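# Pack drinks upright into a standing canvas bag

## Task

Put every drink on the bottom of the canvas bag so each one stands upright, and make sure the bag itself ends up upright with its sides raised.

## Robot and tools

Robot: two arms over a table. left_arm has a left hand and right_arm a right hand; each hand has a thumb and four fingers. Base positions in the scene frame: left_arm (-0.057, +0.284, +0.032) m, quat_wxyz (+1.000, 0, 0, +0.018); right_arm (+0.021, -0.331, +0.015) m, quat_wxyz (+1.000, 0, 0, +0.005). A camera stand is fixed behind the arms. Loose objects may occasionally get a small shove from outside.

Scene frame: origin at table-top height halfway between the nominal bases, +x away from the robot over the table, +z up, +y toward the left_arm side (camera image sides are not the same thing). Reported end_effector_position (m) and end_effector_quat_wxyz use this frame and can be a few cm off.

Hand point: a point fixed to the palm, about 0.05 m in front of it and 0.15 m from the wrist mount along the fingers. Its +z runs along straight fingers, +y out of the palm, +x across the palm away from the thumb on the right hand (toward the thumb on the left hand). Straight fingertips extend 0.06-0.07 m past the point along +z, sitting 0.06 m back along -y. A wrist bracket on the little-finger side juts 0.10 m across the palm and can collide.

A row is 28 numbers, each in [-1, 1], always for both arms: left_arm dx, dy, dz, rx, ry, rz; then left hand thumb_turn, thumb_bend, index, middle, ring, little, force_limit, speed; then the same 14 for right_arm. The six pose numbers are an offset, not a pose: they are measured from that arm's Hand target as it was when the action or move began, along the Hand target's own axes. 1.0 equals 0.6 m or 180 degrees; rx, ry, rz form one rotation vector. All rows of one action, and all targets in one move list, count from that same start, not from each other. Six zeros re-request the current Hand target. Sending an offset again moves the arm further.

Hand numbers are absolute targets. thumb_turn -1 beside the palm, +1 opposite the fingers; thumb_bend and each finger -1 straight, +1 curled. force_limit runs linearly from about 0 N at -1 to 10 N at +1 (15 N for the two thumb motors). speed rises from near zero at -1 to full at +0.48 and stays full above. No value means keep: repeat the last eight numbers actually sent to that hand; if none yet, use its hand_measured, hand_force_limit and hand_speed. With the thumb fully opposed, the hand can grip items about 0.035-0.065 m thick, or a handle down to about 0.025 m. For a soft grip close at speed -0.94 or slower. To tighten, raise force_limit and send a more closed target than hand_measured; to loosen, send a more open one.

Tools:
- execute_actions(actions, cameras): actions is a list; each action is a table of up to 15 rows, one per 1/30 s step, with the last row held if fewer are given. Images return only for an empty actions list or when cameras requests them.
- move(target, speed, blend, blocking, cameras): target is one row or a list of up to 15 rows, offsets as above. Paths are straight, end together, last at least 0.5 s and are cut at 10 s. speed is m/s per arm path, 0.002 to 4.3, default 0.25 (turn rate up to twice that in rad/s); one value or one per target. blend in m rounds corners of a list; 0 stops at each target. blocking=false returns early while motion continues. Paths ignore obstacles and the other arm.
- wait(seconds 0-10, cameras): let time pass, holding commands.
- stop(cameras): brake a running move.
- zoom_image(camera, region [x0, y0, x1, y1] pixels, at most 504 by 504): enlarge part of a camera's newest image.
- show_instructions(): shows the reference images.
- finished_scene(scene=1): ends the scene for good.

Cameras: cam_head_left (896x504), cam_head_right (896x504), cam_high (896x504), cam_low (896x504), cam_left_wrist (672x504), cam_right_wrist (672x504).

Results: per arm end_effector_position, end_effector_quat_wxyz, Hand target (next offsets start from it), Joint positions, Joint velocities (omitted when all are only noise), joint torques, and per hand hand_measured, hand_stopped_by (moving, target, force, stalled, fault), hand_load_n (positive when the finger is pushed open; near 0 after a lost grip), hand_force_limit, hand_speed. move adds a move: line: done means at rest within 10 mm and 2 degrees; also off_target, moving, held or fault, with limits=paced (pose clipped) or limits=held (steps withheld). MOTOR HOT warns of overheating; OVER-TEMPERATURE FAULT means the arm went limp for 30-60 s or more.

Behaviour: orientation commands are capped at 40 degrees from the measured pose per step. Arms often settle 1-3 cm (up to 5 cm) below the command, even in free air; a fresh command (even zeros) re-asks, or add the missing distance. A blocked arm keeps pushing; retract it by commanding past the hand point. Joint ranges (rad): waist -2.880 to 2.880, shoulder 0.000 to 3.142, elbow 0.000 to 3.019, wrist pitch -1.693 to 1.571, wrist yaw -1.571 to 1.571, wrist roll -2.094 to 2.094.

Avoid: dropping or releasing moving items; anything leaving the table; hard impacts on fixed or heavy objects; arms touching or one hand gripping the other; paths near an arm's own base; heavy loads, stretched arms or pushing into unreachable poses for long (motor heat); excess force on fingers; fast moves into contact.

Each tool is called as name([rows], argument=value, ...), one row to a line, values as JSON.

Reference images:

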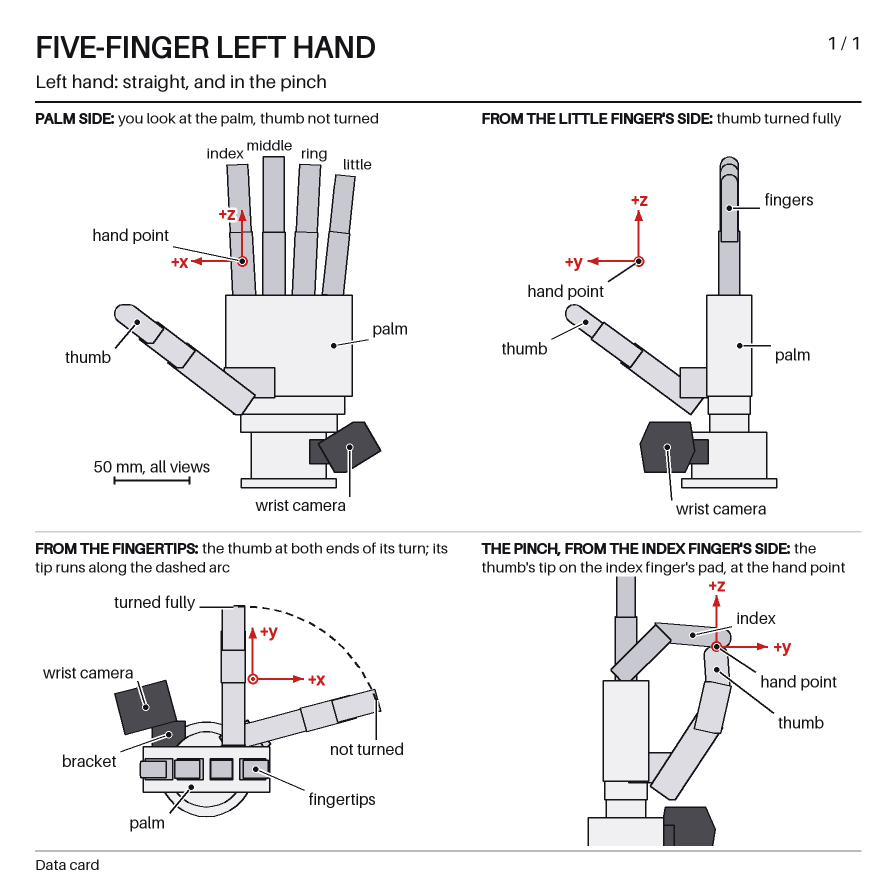

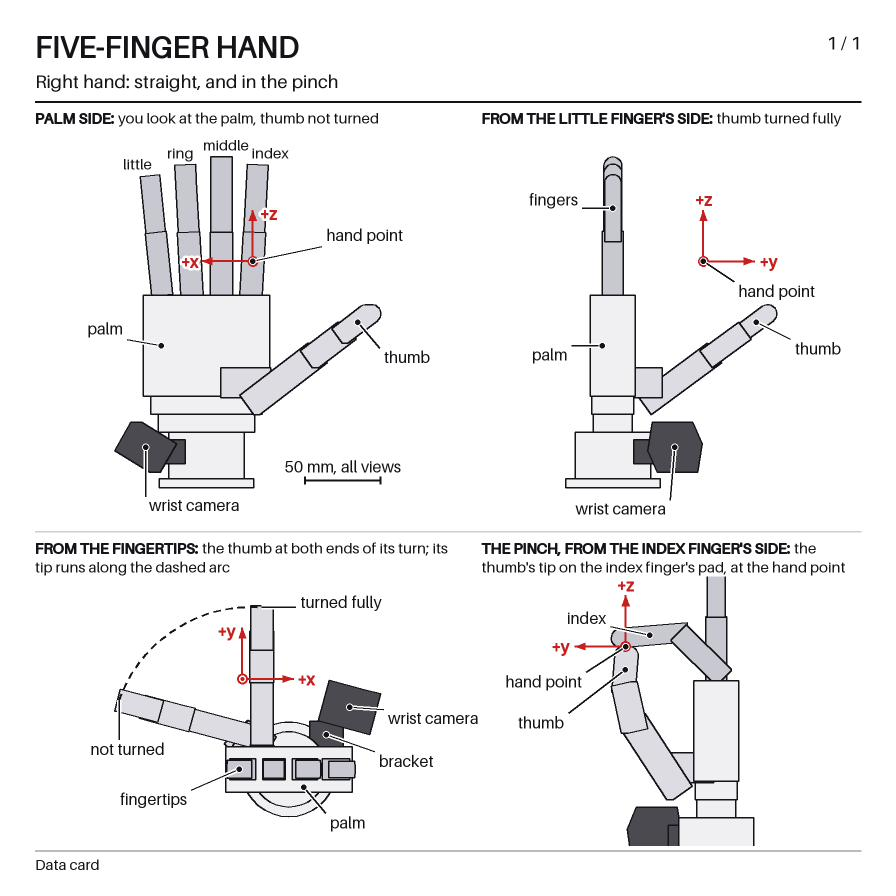

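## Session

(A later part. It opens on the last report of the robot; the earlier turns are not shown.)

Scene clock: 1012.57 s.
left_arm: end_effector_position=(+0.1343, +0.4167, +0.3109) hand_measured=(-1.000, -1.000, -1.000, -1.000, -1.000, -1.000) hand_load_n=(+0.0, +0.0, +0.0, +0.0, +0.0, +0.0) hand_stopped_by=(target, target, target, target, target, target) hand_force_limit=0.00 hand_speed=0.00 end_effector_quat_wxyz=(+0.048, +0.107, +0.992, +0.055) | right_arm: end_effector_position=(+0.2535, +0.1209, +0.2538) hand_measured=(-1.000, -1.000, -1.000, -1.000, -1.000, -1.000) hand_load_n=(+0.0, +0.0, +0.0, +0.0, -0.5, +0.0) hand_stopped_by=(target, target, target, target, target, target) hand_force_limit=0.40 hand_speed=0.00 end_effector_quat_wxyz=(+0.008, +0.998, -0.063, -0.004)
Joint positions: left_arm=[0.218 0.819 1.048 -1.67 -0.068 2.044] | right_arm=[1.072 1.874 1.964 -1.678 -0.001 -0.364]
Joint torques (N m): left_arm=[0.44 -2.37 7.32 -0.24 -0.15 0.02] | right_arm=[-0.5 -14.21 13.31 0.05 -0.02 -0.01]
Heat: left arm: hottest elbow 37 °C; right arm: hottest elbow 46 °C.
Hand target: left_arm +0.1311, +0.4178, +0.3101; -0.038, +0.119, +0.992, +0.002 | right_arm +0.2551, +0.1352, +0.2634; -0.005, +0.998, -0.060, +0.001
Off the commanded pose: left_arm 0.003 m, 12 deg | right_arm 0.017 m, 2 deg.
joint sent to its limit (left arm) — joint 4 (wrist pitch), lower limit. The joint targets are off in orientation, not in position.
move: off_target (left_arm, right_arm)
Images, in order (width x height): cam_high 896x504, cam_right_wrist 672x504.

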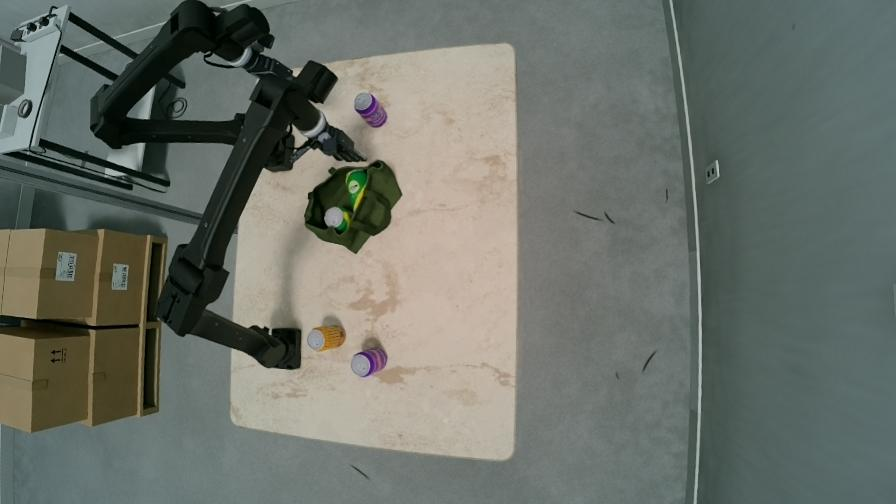

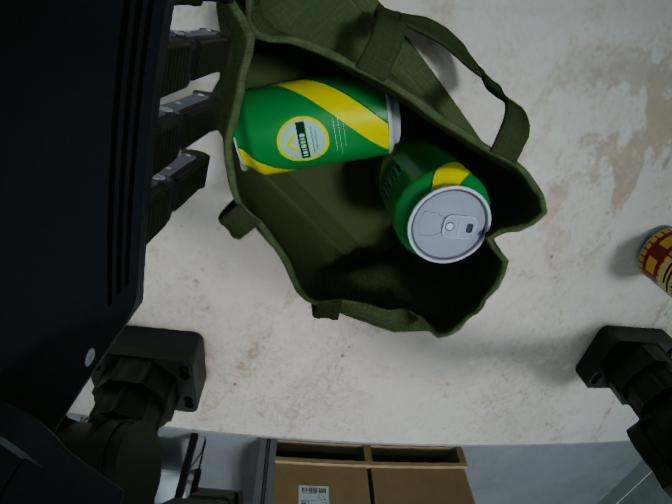

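zoom_image(camera="cam_right_wrist", region=[200, 50, 500, 290])

Scaled by 1.680 from the camera's 672x504 image, which has a finer 960x720 frame.

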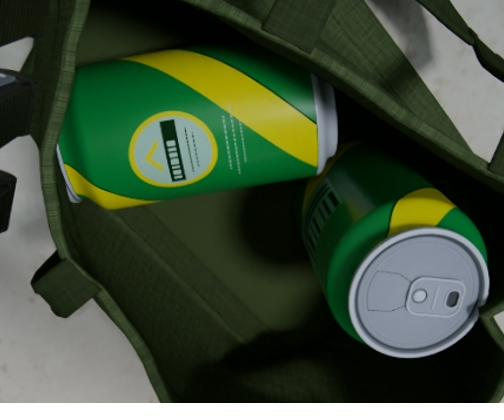

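move(target=[0,0,0,0,0,0,-1,-1,-1,-1,-1,-1,0.0,0.0,-0.011,-0.0205,0.02,0.1397,0.1134,0.4233,1,-1,-1,-1,-1,-1,0.4,0], speed=0.25, cameras=["cam_right_wrist","cam_high","cam_head_left"])

zoom_image(camera="cam_high", region=[290, 140, 420, 270])

Scene clock: 1036.27 s.
left_arm: end_effector_position=(+0.1343, +0.4167, +0.3109) hand_measured=(-1.000, -1.000, -1.000, -1.000, -1.000, -1.000) hand_load_n=(+0.0, +0.0, +0.0, +0.0, +0.0, +0.0) hand_stopped_by=(target, target, target, target, target, target) hand_force_limit=0.00 hand_speed=0.00 end_effector_quat_wxyz=(+0.048, +0.107, +0.992, +0.055) | right_arm: end_effector_position=(+0.2543, +0.1482, +0.2469) hand_measured=(+1.000, -1.000, -1.000, -1.000, -1.000, -1.000) hand_load_n=(+0.0, +0.0, +0.0, +0.0, -0.5, +0.0) hand_stopped_by=(target, target, target, target, target, target) hand_force_limit=0.40 hand_speed=0.00 end_effector_quat_wxyz=(-0.186, +0.714, -0.652, +0.175)
Joint positions: left_arm=[0.218 0.819 1.048 -1.67 -0.068 2.044] | right_arm=[1.155 1.559 1.539 -1.293 0.453 1.015]
Joint torques (N m): left_arm=[0.38 -2.37 7.31 -0.21 -0.15 0.02] | right_arm=[-0.5 -13.04 8.16 1.44 0.51 0.05]
Heat: left arm: hottest elbow 37 °C; right arm: hottest elbow 45 °C.
Hand target: left_arm +0.1311, +0.4178, +0.3101; -0.038, +0.119, +0.992, +0.002 | right_arm +0.2500, +0.1483, +0.2515; -0.195, +0.711, -0.653, +0.172
Off the commanded pose: left_arm 0.003 m, 12 deg | right_arm 0.006 m, 1 deg.
joint sent to its limit (left arm) — joint 4 (wrist pitch), lower limit. The joint targets are off in orientation, not in position.
move: off_target (left_arm)
Images, in order (width x height): cam_head_left 896x504, cam_high 896x504, cam_right_wrist 672x504.

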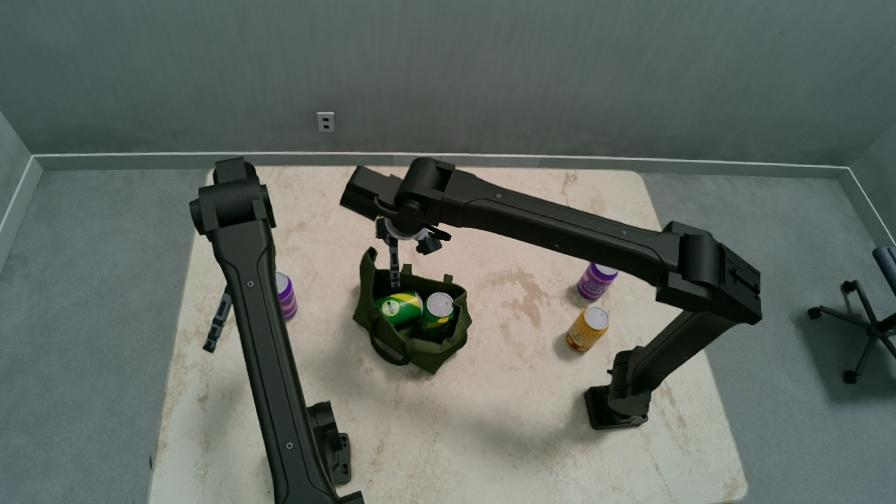

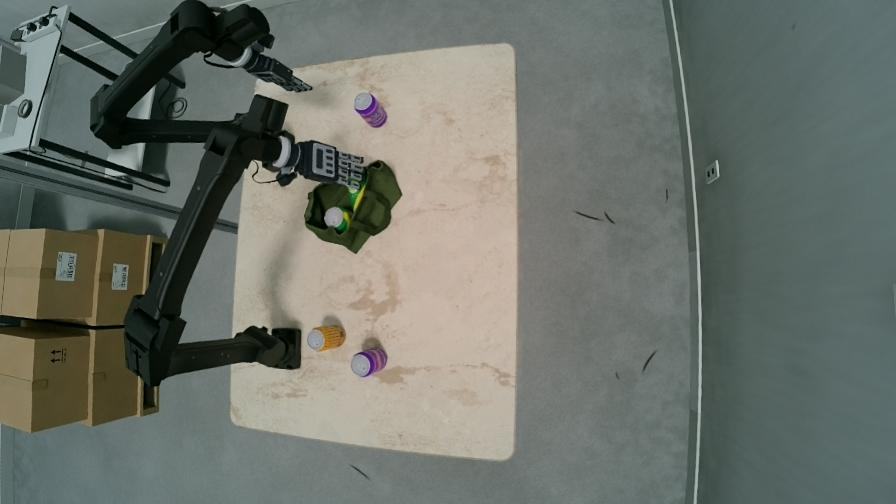

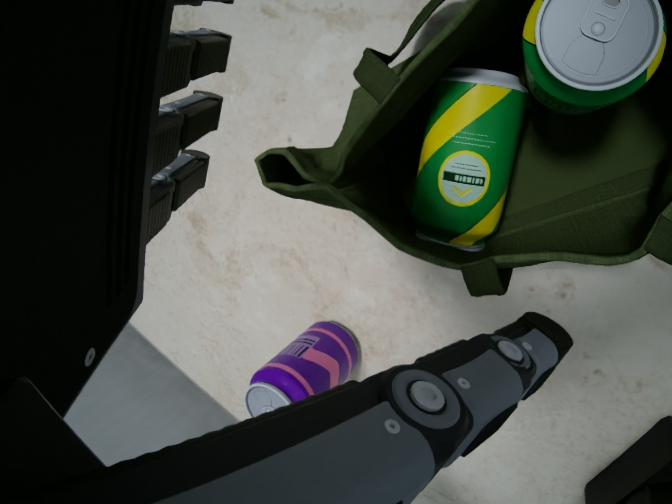

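Scaled by 3.877 from the camera's 896x504 image, which has a finer 1280x720 frame.

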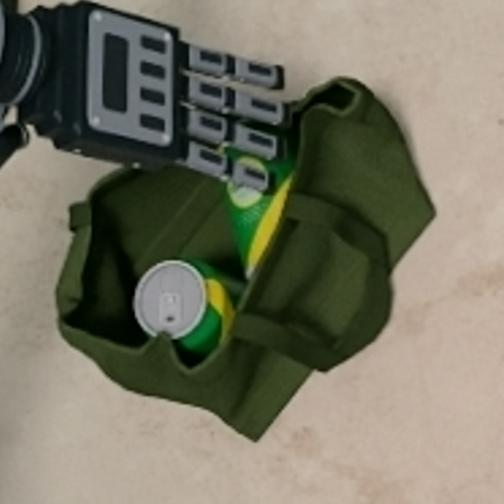

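move(target=[0,0,0,0,0,0,-1,-1,-1,-1,-1,-1,0.0,0.0,0.393,0.2055,-0.2148,0,0,0,1,-1,-1,-1,-1,-1,0.4,0], speed=0.3, cameras=["cam_high","cam_head_left"])

zoom_image(camera="cam_high", region=[290, 140, 420, 270])

Scene clock: 1063.03 s.
left_arm: end_effector_position=(+0.1343, +0.4167, +0.3109) hand_measured=(-1.000, -1.000, -1.000, -1.000, -1.000, -1.000) hand_load_n=(+0.0, +0.0, +0.0, +0.0, +0.0, +0.0) hand_stopped_by=(target, target, target, target, target, target) hand_force_limit=0.00 hand_speed=0.00 end_effector_quat_wxyz=(+0.048, +0.107, +0.992, +0.055) | right_arm: end_effector_position=(+0.1017, -0.0998, +0.3043) hand_measured=(+1.000, -1.000, -1.000, -1.000, -1.000, -1.000) hand_load_n=(+0.0, +0.0, +0.0, +0.0, +0.0, +0.0) hand_stopped_by=(target, target, target, target, target, target) hand_force_limit=0.40 hand_speed=0.00 end_effector_quat_wxyz=(-0.204, +0.708, -0.655, +0.166)
Joint positions: left_arm=[0.218 0.819 1.048 -1.67 -0.068 2.044] | right_arm=[1.369 0.82 1.099 -1.66 0.5 1.251]
Joint torques (N m): left_arm=[0.44 -2.37 7.34 -0.2 -0.15 0.02] | right_arm=[-0.44 0.38 7.88 0.46 0.54 0.03]
Heat: left arm: hottest elbow 37 °C; right arm: hottest elbow 43 °C.
Hand target: left_arm +0.1311, +0.4178, +0.3101; -0.038, +0.119, +0.992, +0.002 | right_arm +0.0997, -0.1019, +0.2984; -0.195, +0.711, -0.653, +0.172
Off the commanded pose: left_arm 0.003 m, 12 deg | right_arm 0.007 m, 1 deg.
joint sent to its limit (left arm) — joint 4 (wrist pitch), lower limit. The joint targets are off in orientation, not in position.
move: off_target (left_arm)
Images, in order (width x height): cam_head_left 896x504, cam_high 896x504.

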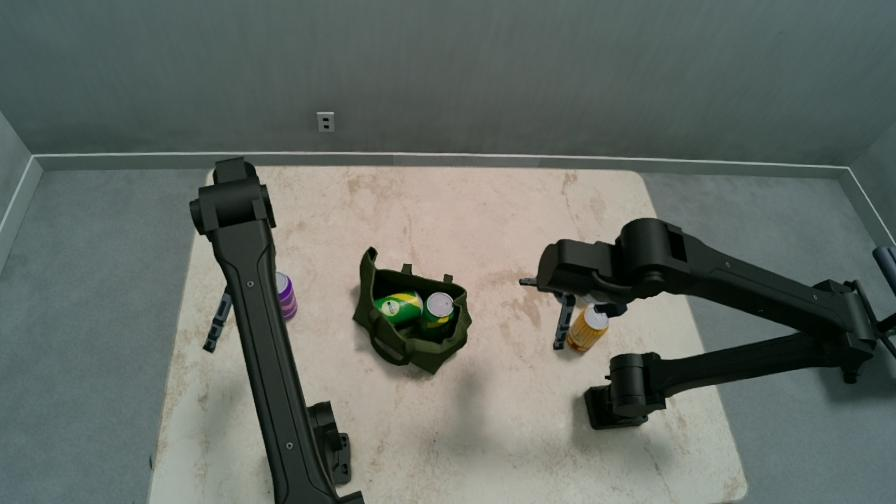

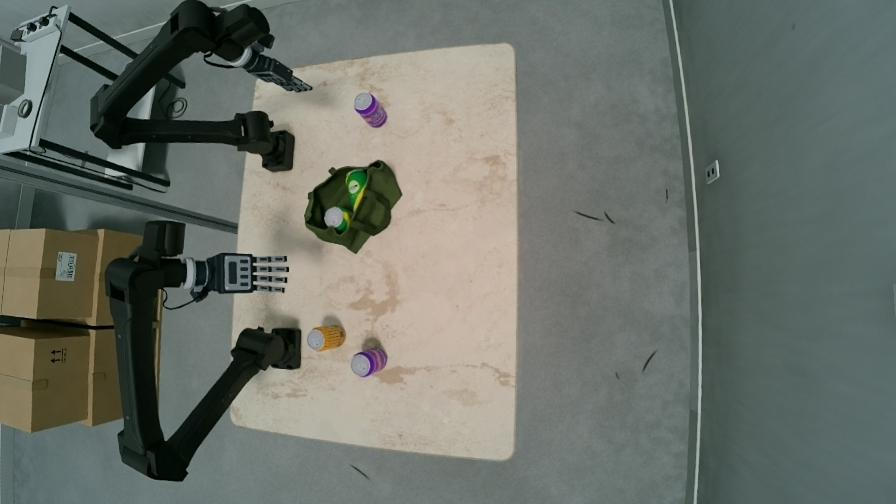

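Scaled by 3.877 from the camera's 896x504 image, which has a finer 1280x720 frame.

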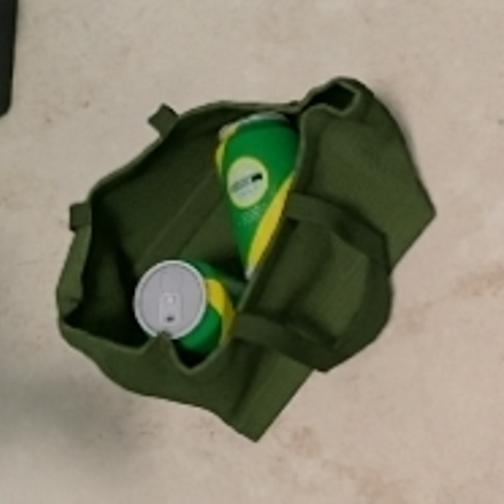

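execute_actions(actions=[], cameras=["cam_high","cam_head_left","cam_head_right","cam_low"])

Scene clock: 1065.80 s.
left_arm: end_effector_position=(+0.1343, +0.4167, +0.3109) hand_measured=(-1.000, -1.000, -1.000, -1.000, -1.000, -1.000) hand_load_n=(+0.0, +0.0, +0.0, +0.0, +0.0, +0.0) hand_stopped_by=(target, target, target, target, target, target) hand_force_limit=0.00 hand_speed=0.00 end_effector_quat_wxyz=(+0.048, +0.107, +0.992, +0.055) | right_arm: end_effector_position=(+0.1017, -0.0997, +0.3043) hand_measured=(+1.000, -1.000, -1.000, -1.000, -1.000, -1.000) hand_load_n=(+0.0, +0.0, +0.0, +0.0, -0.5, +0.0) hand_stopped_by=(target, target, target, target, target, target) hand_force_limit=0.40 hand_speed=0.00 end_effector_quat_wxyz=(-0.204, +0.708, -0.655, +0.166)
Joint positions: left_arm=[0.218 0.819 1.048 -1.67 -0.068 2.044] | right_arm=[1.369 0.82 1.099 -1.66 0.5 1.251]
Joint velocities: within noise
Joint torques (N m): left_arm=[0.44 -2.37 7.32 -0.21 -0.15 0.02] | right_arm=[-0.5 0.38 7.91 0.44 0.54 0.04]
Heat: left arm: hottest elbow 37 °C; right arm: hottest elbow 43 °C.
Hand target: left_arm +0.1311, +0.4178, +0.3101; -0.038, +0.119, +0.992, +0.002 | right_arm +0.0997, -0.1019, +0.2984; -0.195, +0.711, -0.653, +0.172
Off the commanded pose: left_arm 0.003 m, 12 deg | right_arm 0.007 m, 1 deg.
Images, in order (width x height): cam_head_left 896x504, cam_head_right 896x504, cam_high 896x504, cam_low 896x504.

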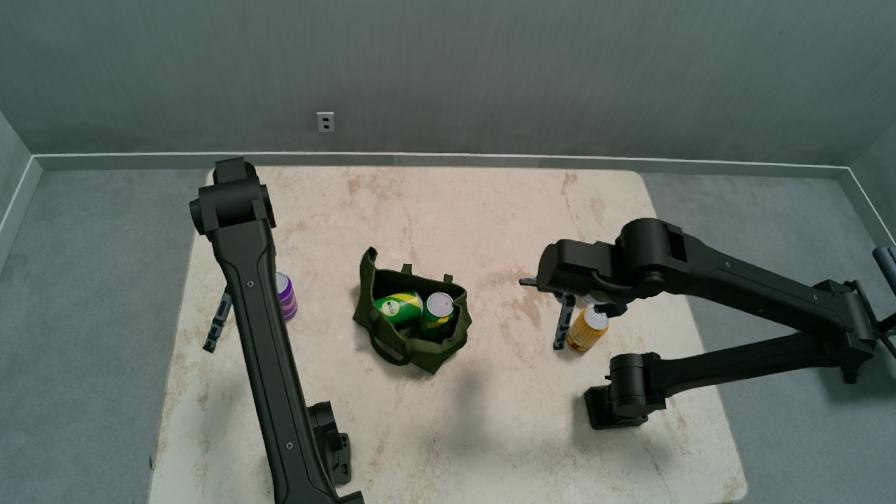

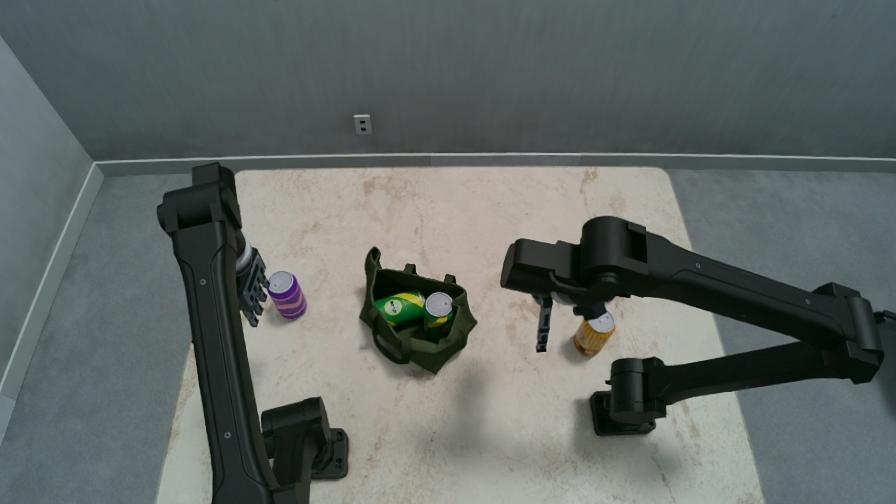

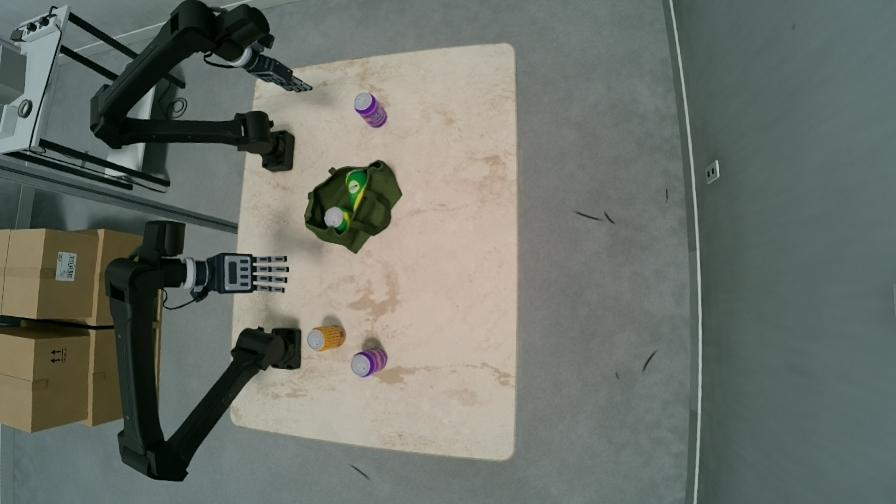

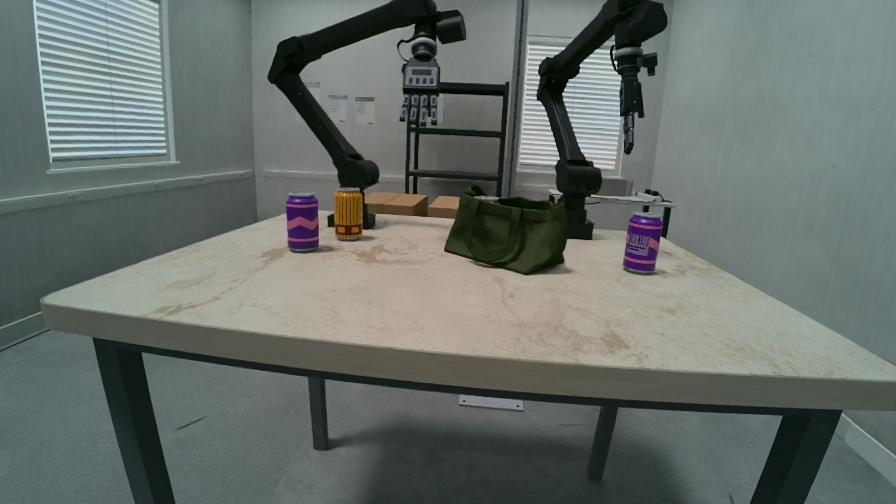

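zoom_image(camera="cam_high", region=[290, 140, 420, 270])

zoom_image(camera="cam_low", region=[420, 170, 690, 290])

zoom_image(camera="cam_head_right", region=[340, 230, 500, 390])

Scaled by 3.877 from the camera's 896x504 image, which has a finer 1280x720 frame.

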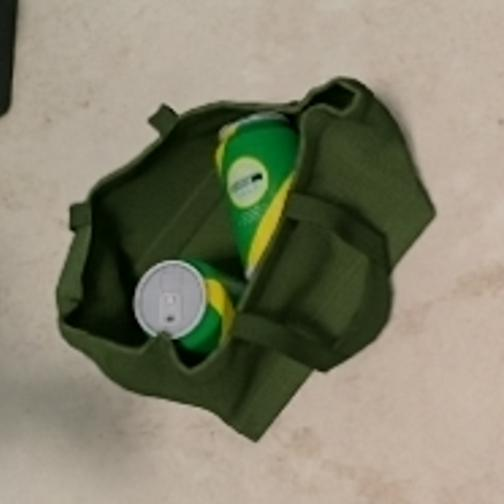

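Scaled by 1.867 from the camera's 896x504 image, which has a finer 1280x720 frame.

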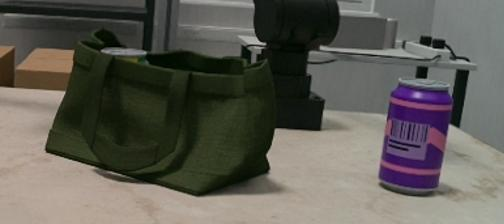

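Scaled by 3.150 from the camera's 896x504 image, which has a finer 1280x720 frame.

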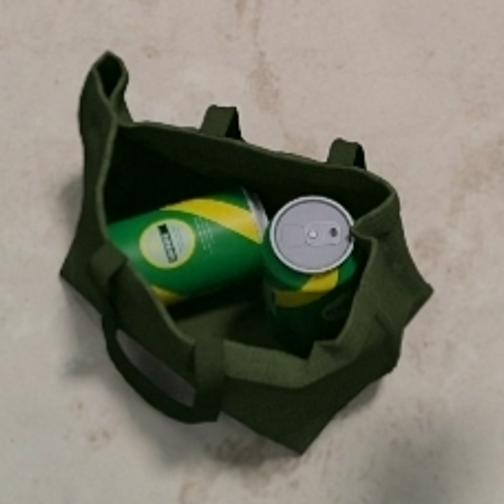

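move(target=[-0.2237, -0.4058, 0.0352, 0.0118, -0.0226, -0.348, -1, -1, -1, -1, -1, -1, 0.0, 0.0, 0.133, 0, 0, 0, 0, 0, 1, -1, -1, -1, -1, -1, 0.4, 0], speed=0.22, cameras=["cam_high", "cam_low", "cam_left_wrist"])

Scene clock: 1073.53 s.
left_arm: end_effector_position=(+0.1852, +0.1602, +0.2659) hand_measured=(-1.000, -1.000, -1.000, -1.000, -1.000, -1.000) hand_load_n=(+0.0, +0.0, +0.0, +0.0, +0.0, +0.0) hand_stopped_by=(target, target, target, target, target, target) hand_force_limit=0.00 hand_speed=0.00 end_effector_quat_wxyz=(-0.020, -0.411, +0.911, +0.020) | right_arm: end_effector_position=(+0.1088, -0.1750, +0.3015) hand_measured=(+1.000, -1.000, -1.000, -1.000, -1.000, -1.000) hand_load_n=(+0.0, +0.0, +0.0, +0.0, +0.0, +0.0) hand_stopped_by=(target, target, target, target, target, target) hand_force_limit=0.40 hand_speed=0.00 end_effector_quat_wxyz=(-0.208, +0.711, -0.651, +0.162)
Joint positions: left_arm=[-0.461 1.263 1.227 -1.591 0.003 0.298] | right_arm=[1.185 0.607 1.015 -1.683 0.451 1.038]
Joint torques (N m): left_arm=[-0.85 -8.47 11.29 0.13 -0.11 -0.29] | right_arm=[-1.79 2.14 7.65 0.65 0.26 -0.14]
Heat: left arm: hottest elbow 38 °C; right arm: hottest elbow 42 °C.
Hand target: left_arm +0.2019, +0.1497, +0.2802; +0.000, -0.414, +0.910, +0.000 | right_arm +0.1067, -0.1814, +0.2976; -0.195, +0.711, -0.653, +0.172
Off the commanded pose: left_arm 0.024 m, 3 deg | right_arm 0.008 m, 2 deg.
joint sent to its limit (right arm) — joint 4 (wrist pitch), lower limit. The joint targets still meet the commanded pose.
move: off_target (left_arm)
Images, in order (width x height): cam_high 896x504, cam_low 896x504, cam_left_wrist 672x504.

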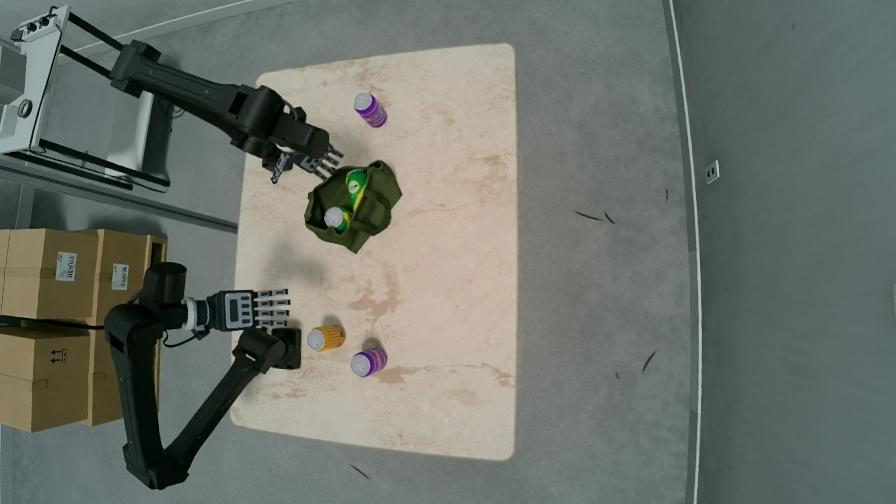

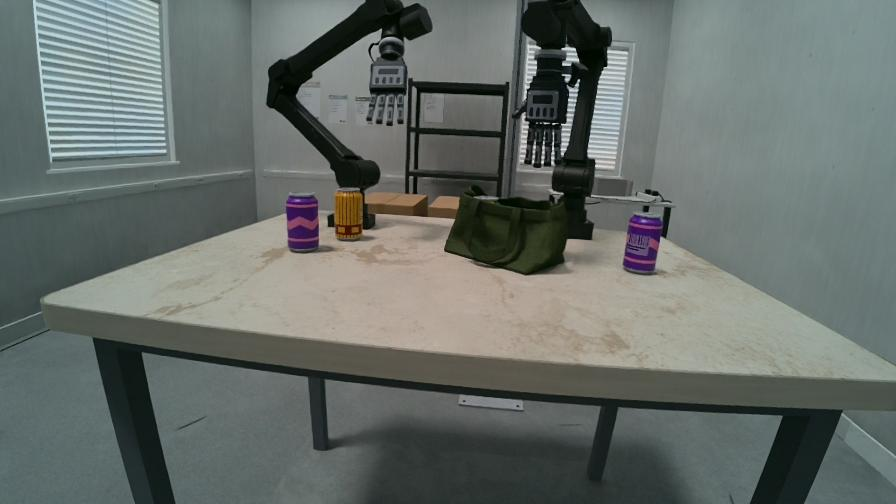

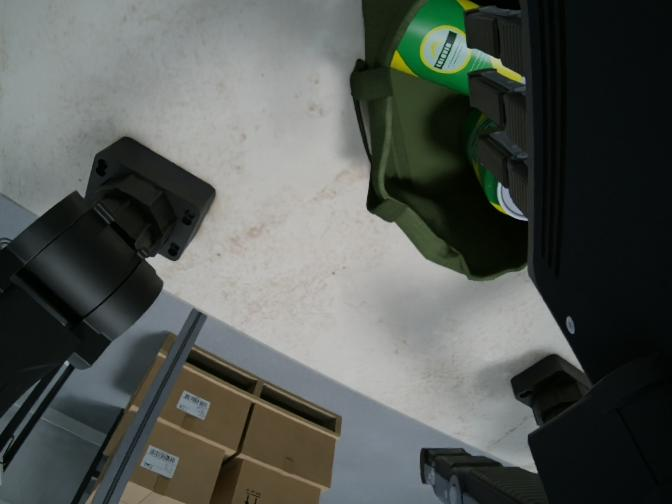

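zoom_image(camera="cam_high", region=[260, 110, 420, 270])

zoom_image(camera="cam_left_wrist", region=[340, 0, 560, 300])

Scaled by 3.150 from the camera's 896x504 image, which has a finer 1280x720 frame.

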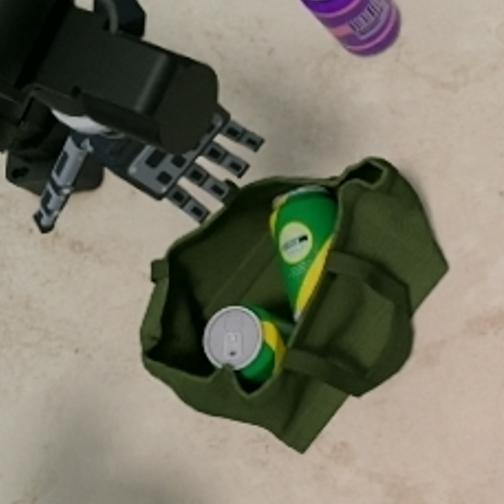

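Scaled by 1.680 from the camera's 672x504 image, which has a finer 960x720 frame.

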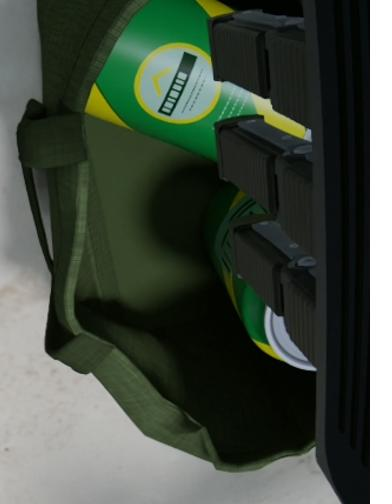

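move(target=[0.0417, -0.0318, 0.1083, 0, 0, 0, -1, -1, -1, -1, -1, -1, 0.0, 0.0, 0, 0, 0, 0, 0, 0, 1, -1, -1, -1, -1, -1, 0.4, 0], speed=0.12, cameras=["cam_high", "cam_left_wrist", "cam_head_right"])

zoom_image(camera="cam_high", region=[280, 130, 420, 270])

zoom_image(camera="cam_left_wrist", region=[340, 0, 560, 300])

Scene clock: 1077.60 s.
left_arm: end_effector_position=(+0.1983, +0.1224, +0.2175) hand_measured=(-1.000, -1.000, -1.000, -1.000, -1.000, -1.000) hand_load_n=(+0.0, +0.0, +0.0, +0.0, +0.0, -0.5) hand_stopped_by=(target, target, target, target, target, target) hand_force_limit=0.00 hand_speed=0.00 end_effector_quat_wxyz=(-0.003, -0.412, +0.911, +0.002) | right_arm: end_effector_position=(+0.1088, -0.1750, +0.3015) hand_measured=(+1.000, -1.000, -1.000, -1.000, -1.000, -1.000) hand_load_n=(+0.0, +0.0, +0.0, +0.0, +0.0, +0.0) hand_stopped_by=(target, target, target, target, target, target) hand_force_limit=0.40 hand_speed=0.00 end_effector_quat_wxyz=(-0.208, +0.711, -0.651, +0.162)
Joint positions: left_arm=[-0.541 1.316 1.157 -1.419 0.002 0.218] | right_arm=[1.185 0.607 1.015 -1.683 0.451 1.038]
Joint torques (N m): left_arm=[-0.85 -9.7 7.35 0.34 -0.1 -0.24] | right_arm=[-1.85 2.14 7.65 0.66 0.25 -0.13]
Heat: left arm: hottest elbow 38 °C; right arm: hottest elbow 42 °C.
Hand target: left_arm +0.1997, +0.1184, +0.2151; +0.000, -0.414, +0.910, +0.000 | right_arm +0.1067, -0.1814, +0.2976; -0.195, +0.711, -0.653, +0.172
Off the commanded pose: left_arm 0.005 m, 1 deg | right_arm 0.008 m, 2 deg.
joint sent to its limit (right arm) — joint 4 (wrist pitch), lower limit. The joint targets still meet the commanded pose.
move: done
Images, in order (width x height): cam_head_right 896x504, cam_high 896x504, cam_left_wrist 672x504.

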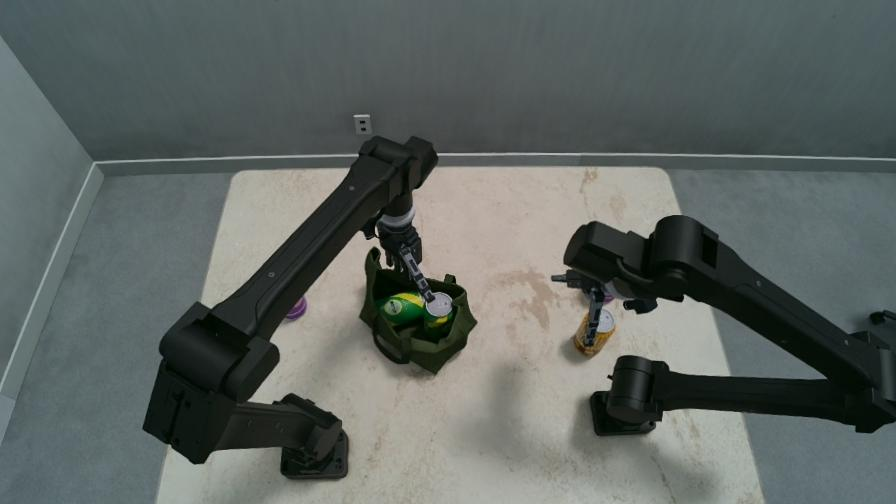

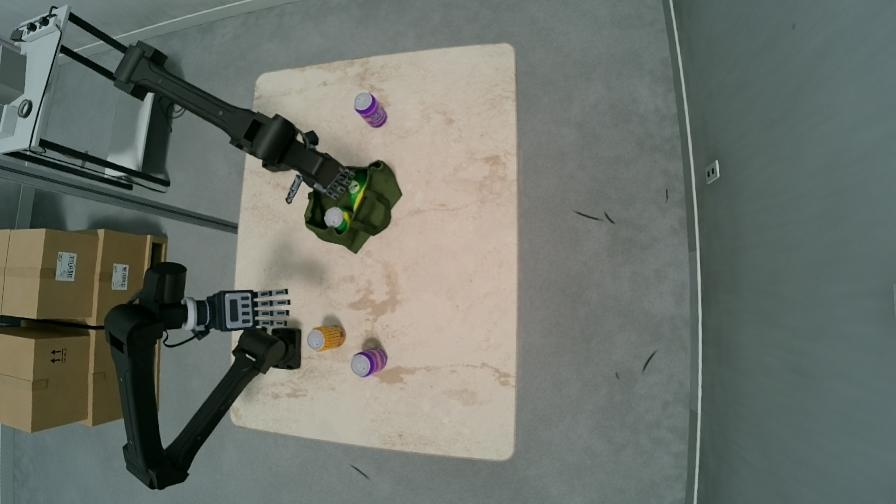

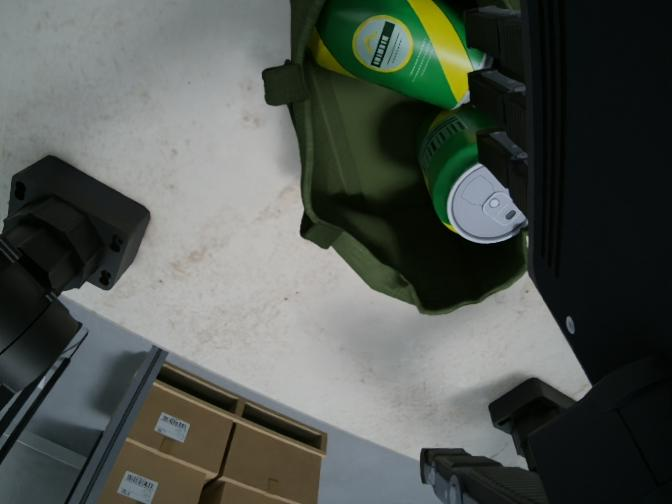

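Scaled by 3.600 from the camera's 896x504 image, which has a finer 1280x720 frame.

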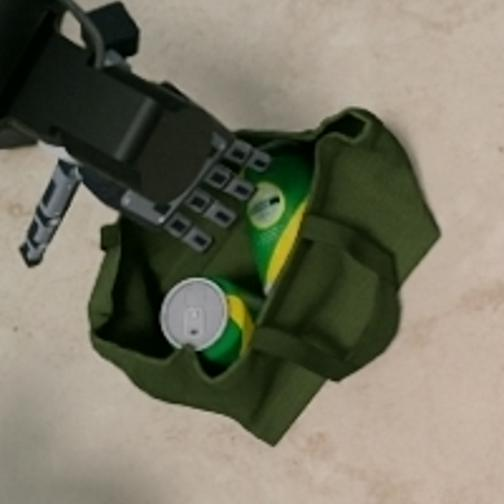

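Scaled by 1.680 from the camera's 672x504 image, which has a finer 960x720 frame.

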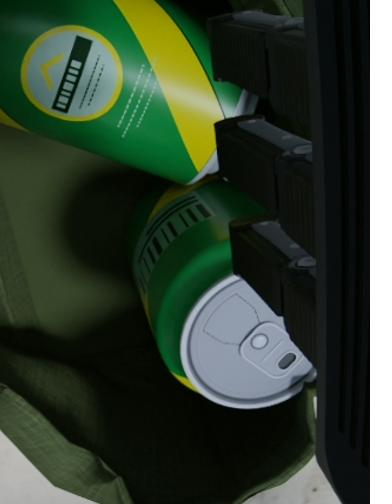

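move(target=[-0.0133, 0.0, 0.0875, 0, 0, 0, -1, -1, -1, -1, -1, -1, 0.0, 0.0, 0, 0, 0, 0, 0, 0, 1, -1, -1, -1, -1, -1, 0.4, 0], speed=0.08, cameras=["cam_high", "cam_left_wrist", "cam_low"])

zoom_image(camera="cam_high", region=[280, 130, 420, 270])

zoom_image(camera="cam_left_wrist", region=[240, 0, 560, 300])

Scene clock: 1080.67 s.
left_arm: end_effector_position=(+0.2011, +0.1224, +0.1662) hand_measured=(-1.000, -1.000, -1.000, -1.000, -1.000, -1.000) hand_load_n=(+0.0, +0.0, +0.0, +0.0, +0.0, +0.0) hand_stopped_by=(target, target, target, target, target, target) hand_force_limit=0.00 hand_speed=0.00 end_effector_quat_wxyz=(-0.002, -0.414, +0.910, +0.001) | right_arm: end_effector_position=(+0.1088, -0.1750, +0.3015) hand_measured=(+1.000, -1.000, -1.000, -1.000, -1.000, -1.000) hand_load_n=(+0.0, +0.0, +0.0, +0.0, +0.0, +0.0) hand_stopped_by=(target, target, target, target, target, target) hand_force_limit=0.40 hand_speed=0.00 end_effector_quat_wxyz=(-0.208, +0.711, -0.651, +0.162)
Joint positions: left_arm=[-0.536 1.351 1.052 -1.275 0.002 0.218] | right_arm=[1.185 0.607 1.015 -1.683 0.451 1.038]
Joint torques (N m): left_arm=[0.5 -9.76 7.08 0.44 -0.1 -0.04] | right_arm=[-1.85 2.14 7.64 0.65 0.25 -0.13]
Heat: left arm: hottest elbow 38 °C; right arm: hottest elbow 42 °C.
Hand target: left_arm +0.2051, +0.1244, +0.1627; +0.000, -0.414, +0.910, +0.000 | right_arm +0.1067, -0.1814, +0.2976; -0.195, +0.711, -0.653, +0.172
Off the commanded pose: left_arm 0.006 m, 0 deg | right_arm 0.008 m, 2 deg.
joint sent to its limit (right arm) — joint 4 (wrist pitch), lower limit. The joint targets still meet the commanded pose.
move: done
Images, in order (width x height): cam_high 896x504, cam_low 896x504, cam_left_wrist 672x504.

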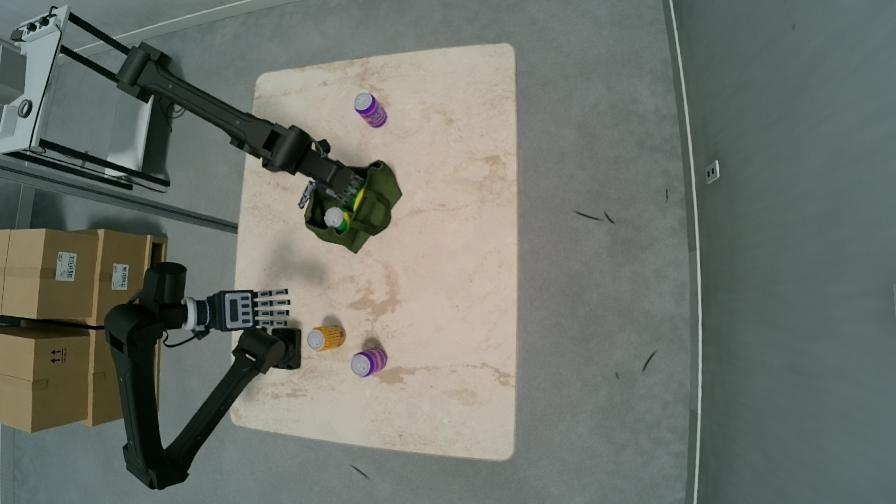

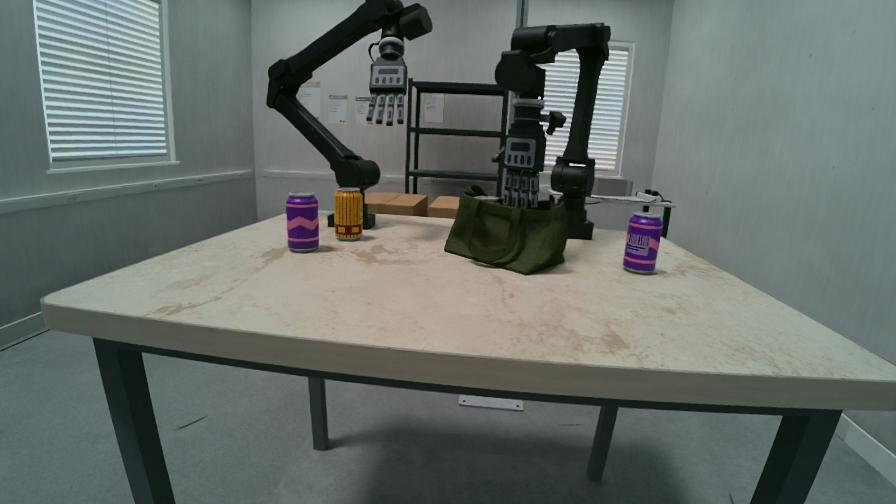

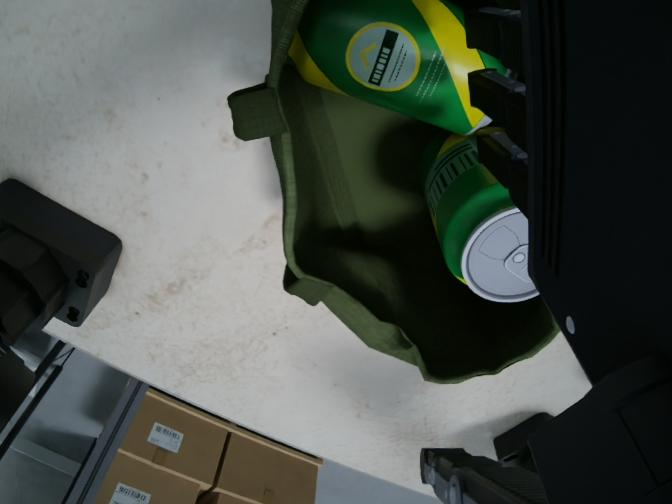

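Scaled by 3.600 from the camera's 896x504 image, which has a finer 1280x720 frame.

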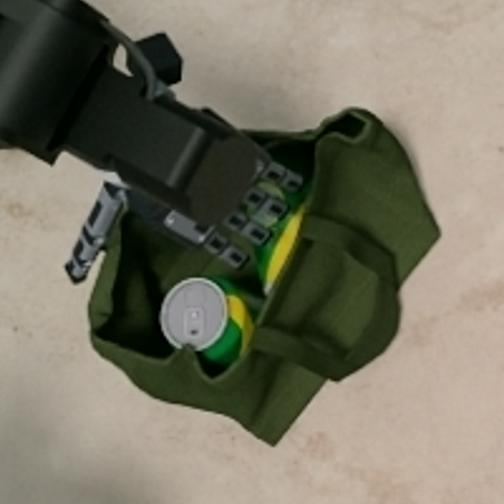

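Scaled by 1.575 from the camera's 672x504 image, which has a finer 960x720 frame.

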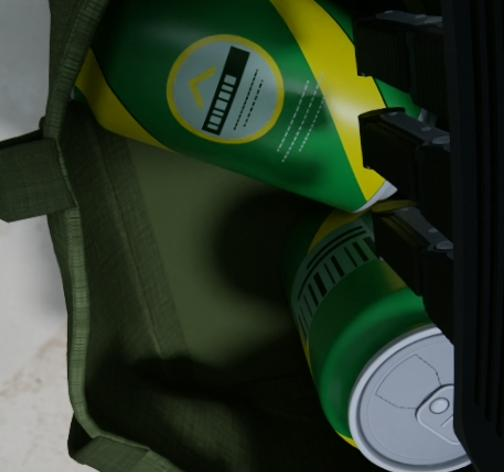

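move(target=[0.0, -0.1, 0.0, 0, 0, 0, -1, -1, -1, -1, -1, -1, 0.0, 0.0, 0, 0, 0, 0, 0, 0, 1, -1, -1, -1, -1, -1, 0.4, 0], speed=0.08, cameras=["cam_high"])

zoom_image(camera="cam_high", region=[280, 130, 420, 270])

Scene clock: 1082.43 s.
left_arm: end_effector_position=(+0.2320, +0.0990, +0.1528) hand_measured=(-1.000, -1.000, -1.000, -1.000, -1.000, -1.000) hand_load_n=(+0.0, +0.0, +0.0, +0.0, +0.0, -1.0) hand_stopped_by=(target, target, target, target, target, target) hand_force_limit=0.00 hand_speed=0.00 end_effector_quat_wxyz=(-0.014, -0.412, +0.911, +0.017) | right_arm: end_effector_position=(+0.1088, -0.1750, +0.3015) hand_measured=(+1.000, -1.000, -1.000, -1.000, -1.000, -1.000) hand_load_n=(+0.0, +0.0, +0.0, +0.0, +0.0, +0.0) hand_stopped_by=(target, target, target, target, target, target) hand_force_limit=0.40 hand_speed=0.00 end_effector_quat_wxyz=(-0.208, +0.711, -0.651, +0.162)
Joint positions: left_arm=[-0.551 1.492 1.152 -1.275 0.002 0.206] | right_arm=[1.185 0.607 1.015 -1.683 0.451 1.038]
Joint torques (N m): left_arm=[-0.79 -11.58 10.8 -0.02 -0.08 -0.28] | right_arm=[-1.9 2.08 7.65 0.66 0.25 -0.13]
Heat: left arm: hottest elbow 38 °C; right arm: hottest elbow 42 °C.
Hand target: left_arm +0.2504, +0.0849, +0.1628; +0.000, -0.414, +0.910, +0.000 | right_arm +0.1067, -0.1814, +0.2976; -0.195, +0.711, -0.653, +0.172
Off the commanded pose: left_arm 0.025 m, 3 deg | right_arm 0.008 m, 2 deg.
joint sent to its limit (right arm) — joint 4 (wrist pitch), lower limit. The joint targets still meet the commanded pose.
move: off_target (left_arm)
Images, in order (width x height): cam_high 896x504.

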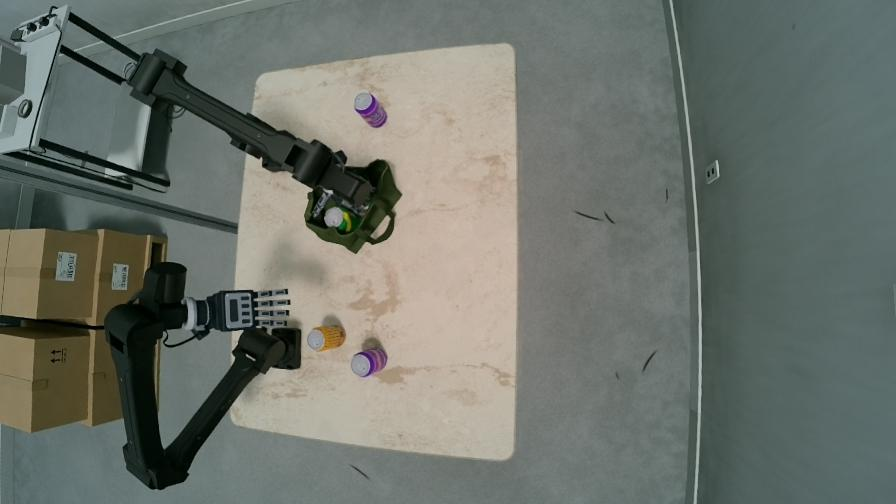

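Scaled by 3.600 from the camera's 896x504 image, which has a finer 1280x720 frame.

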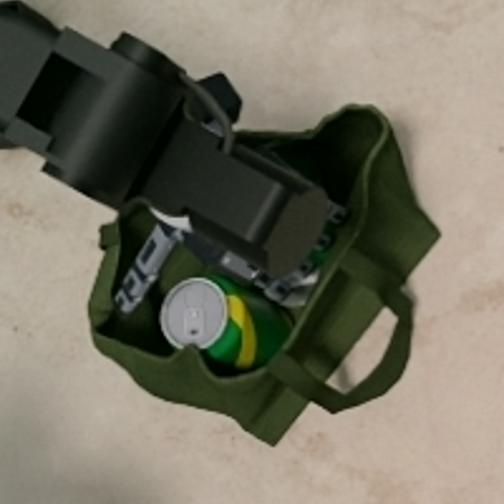

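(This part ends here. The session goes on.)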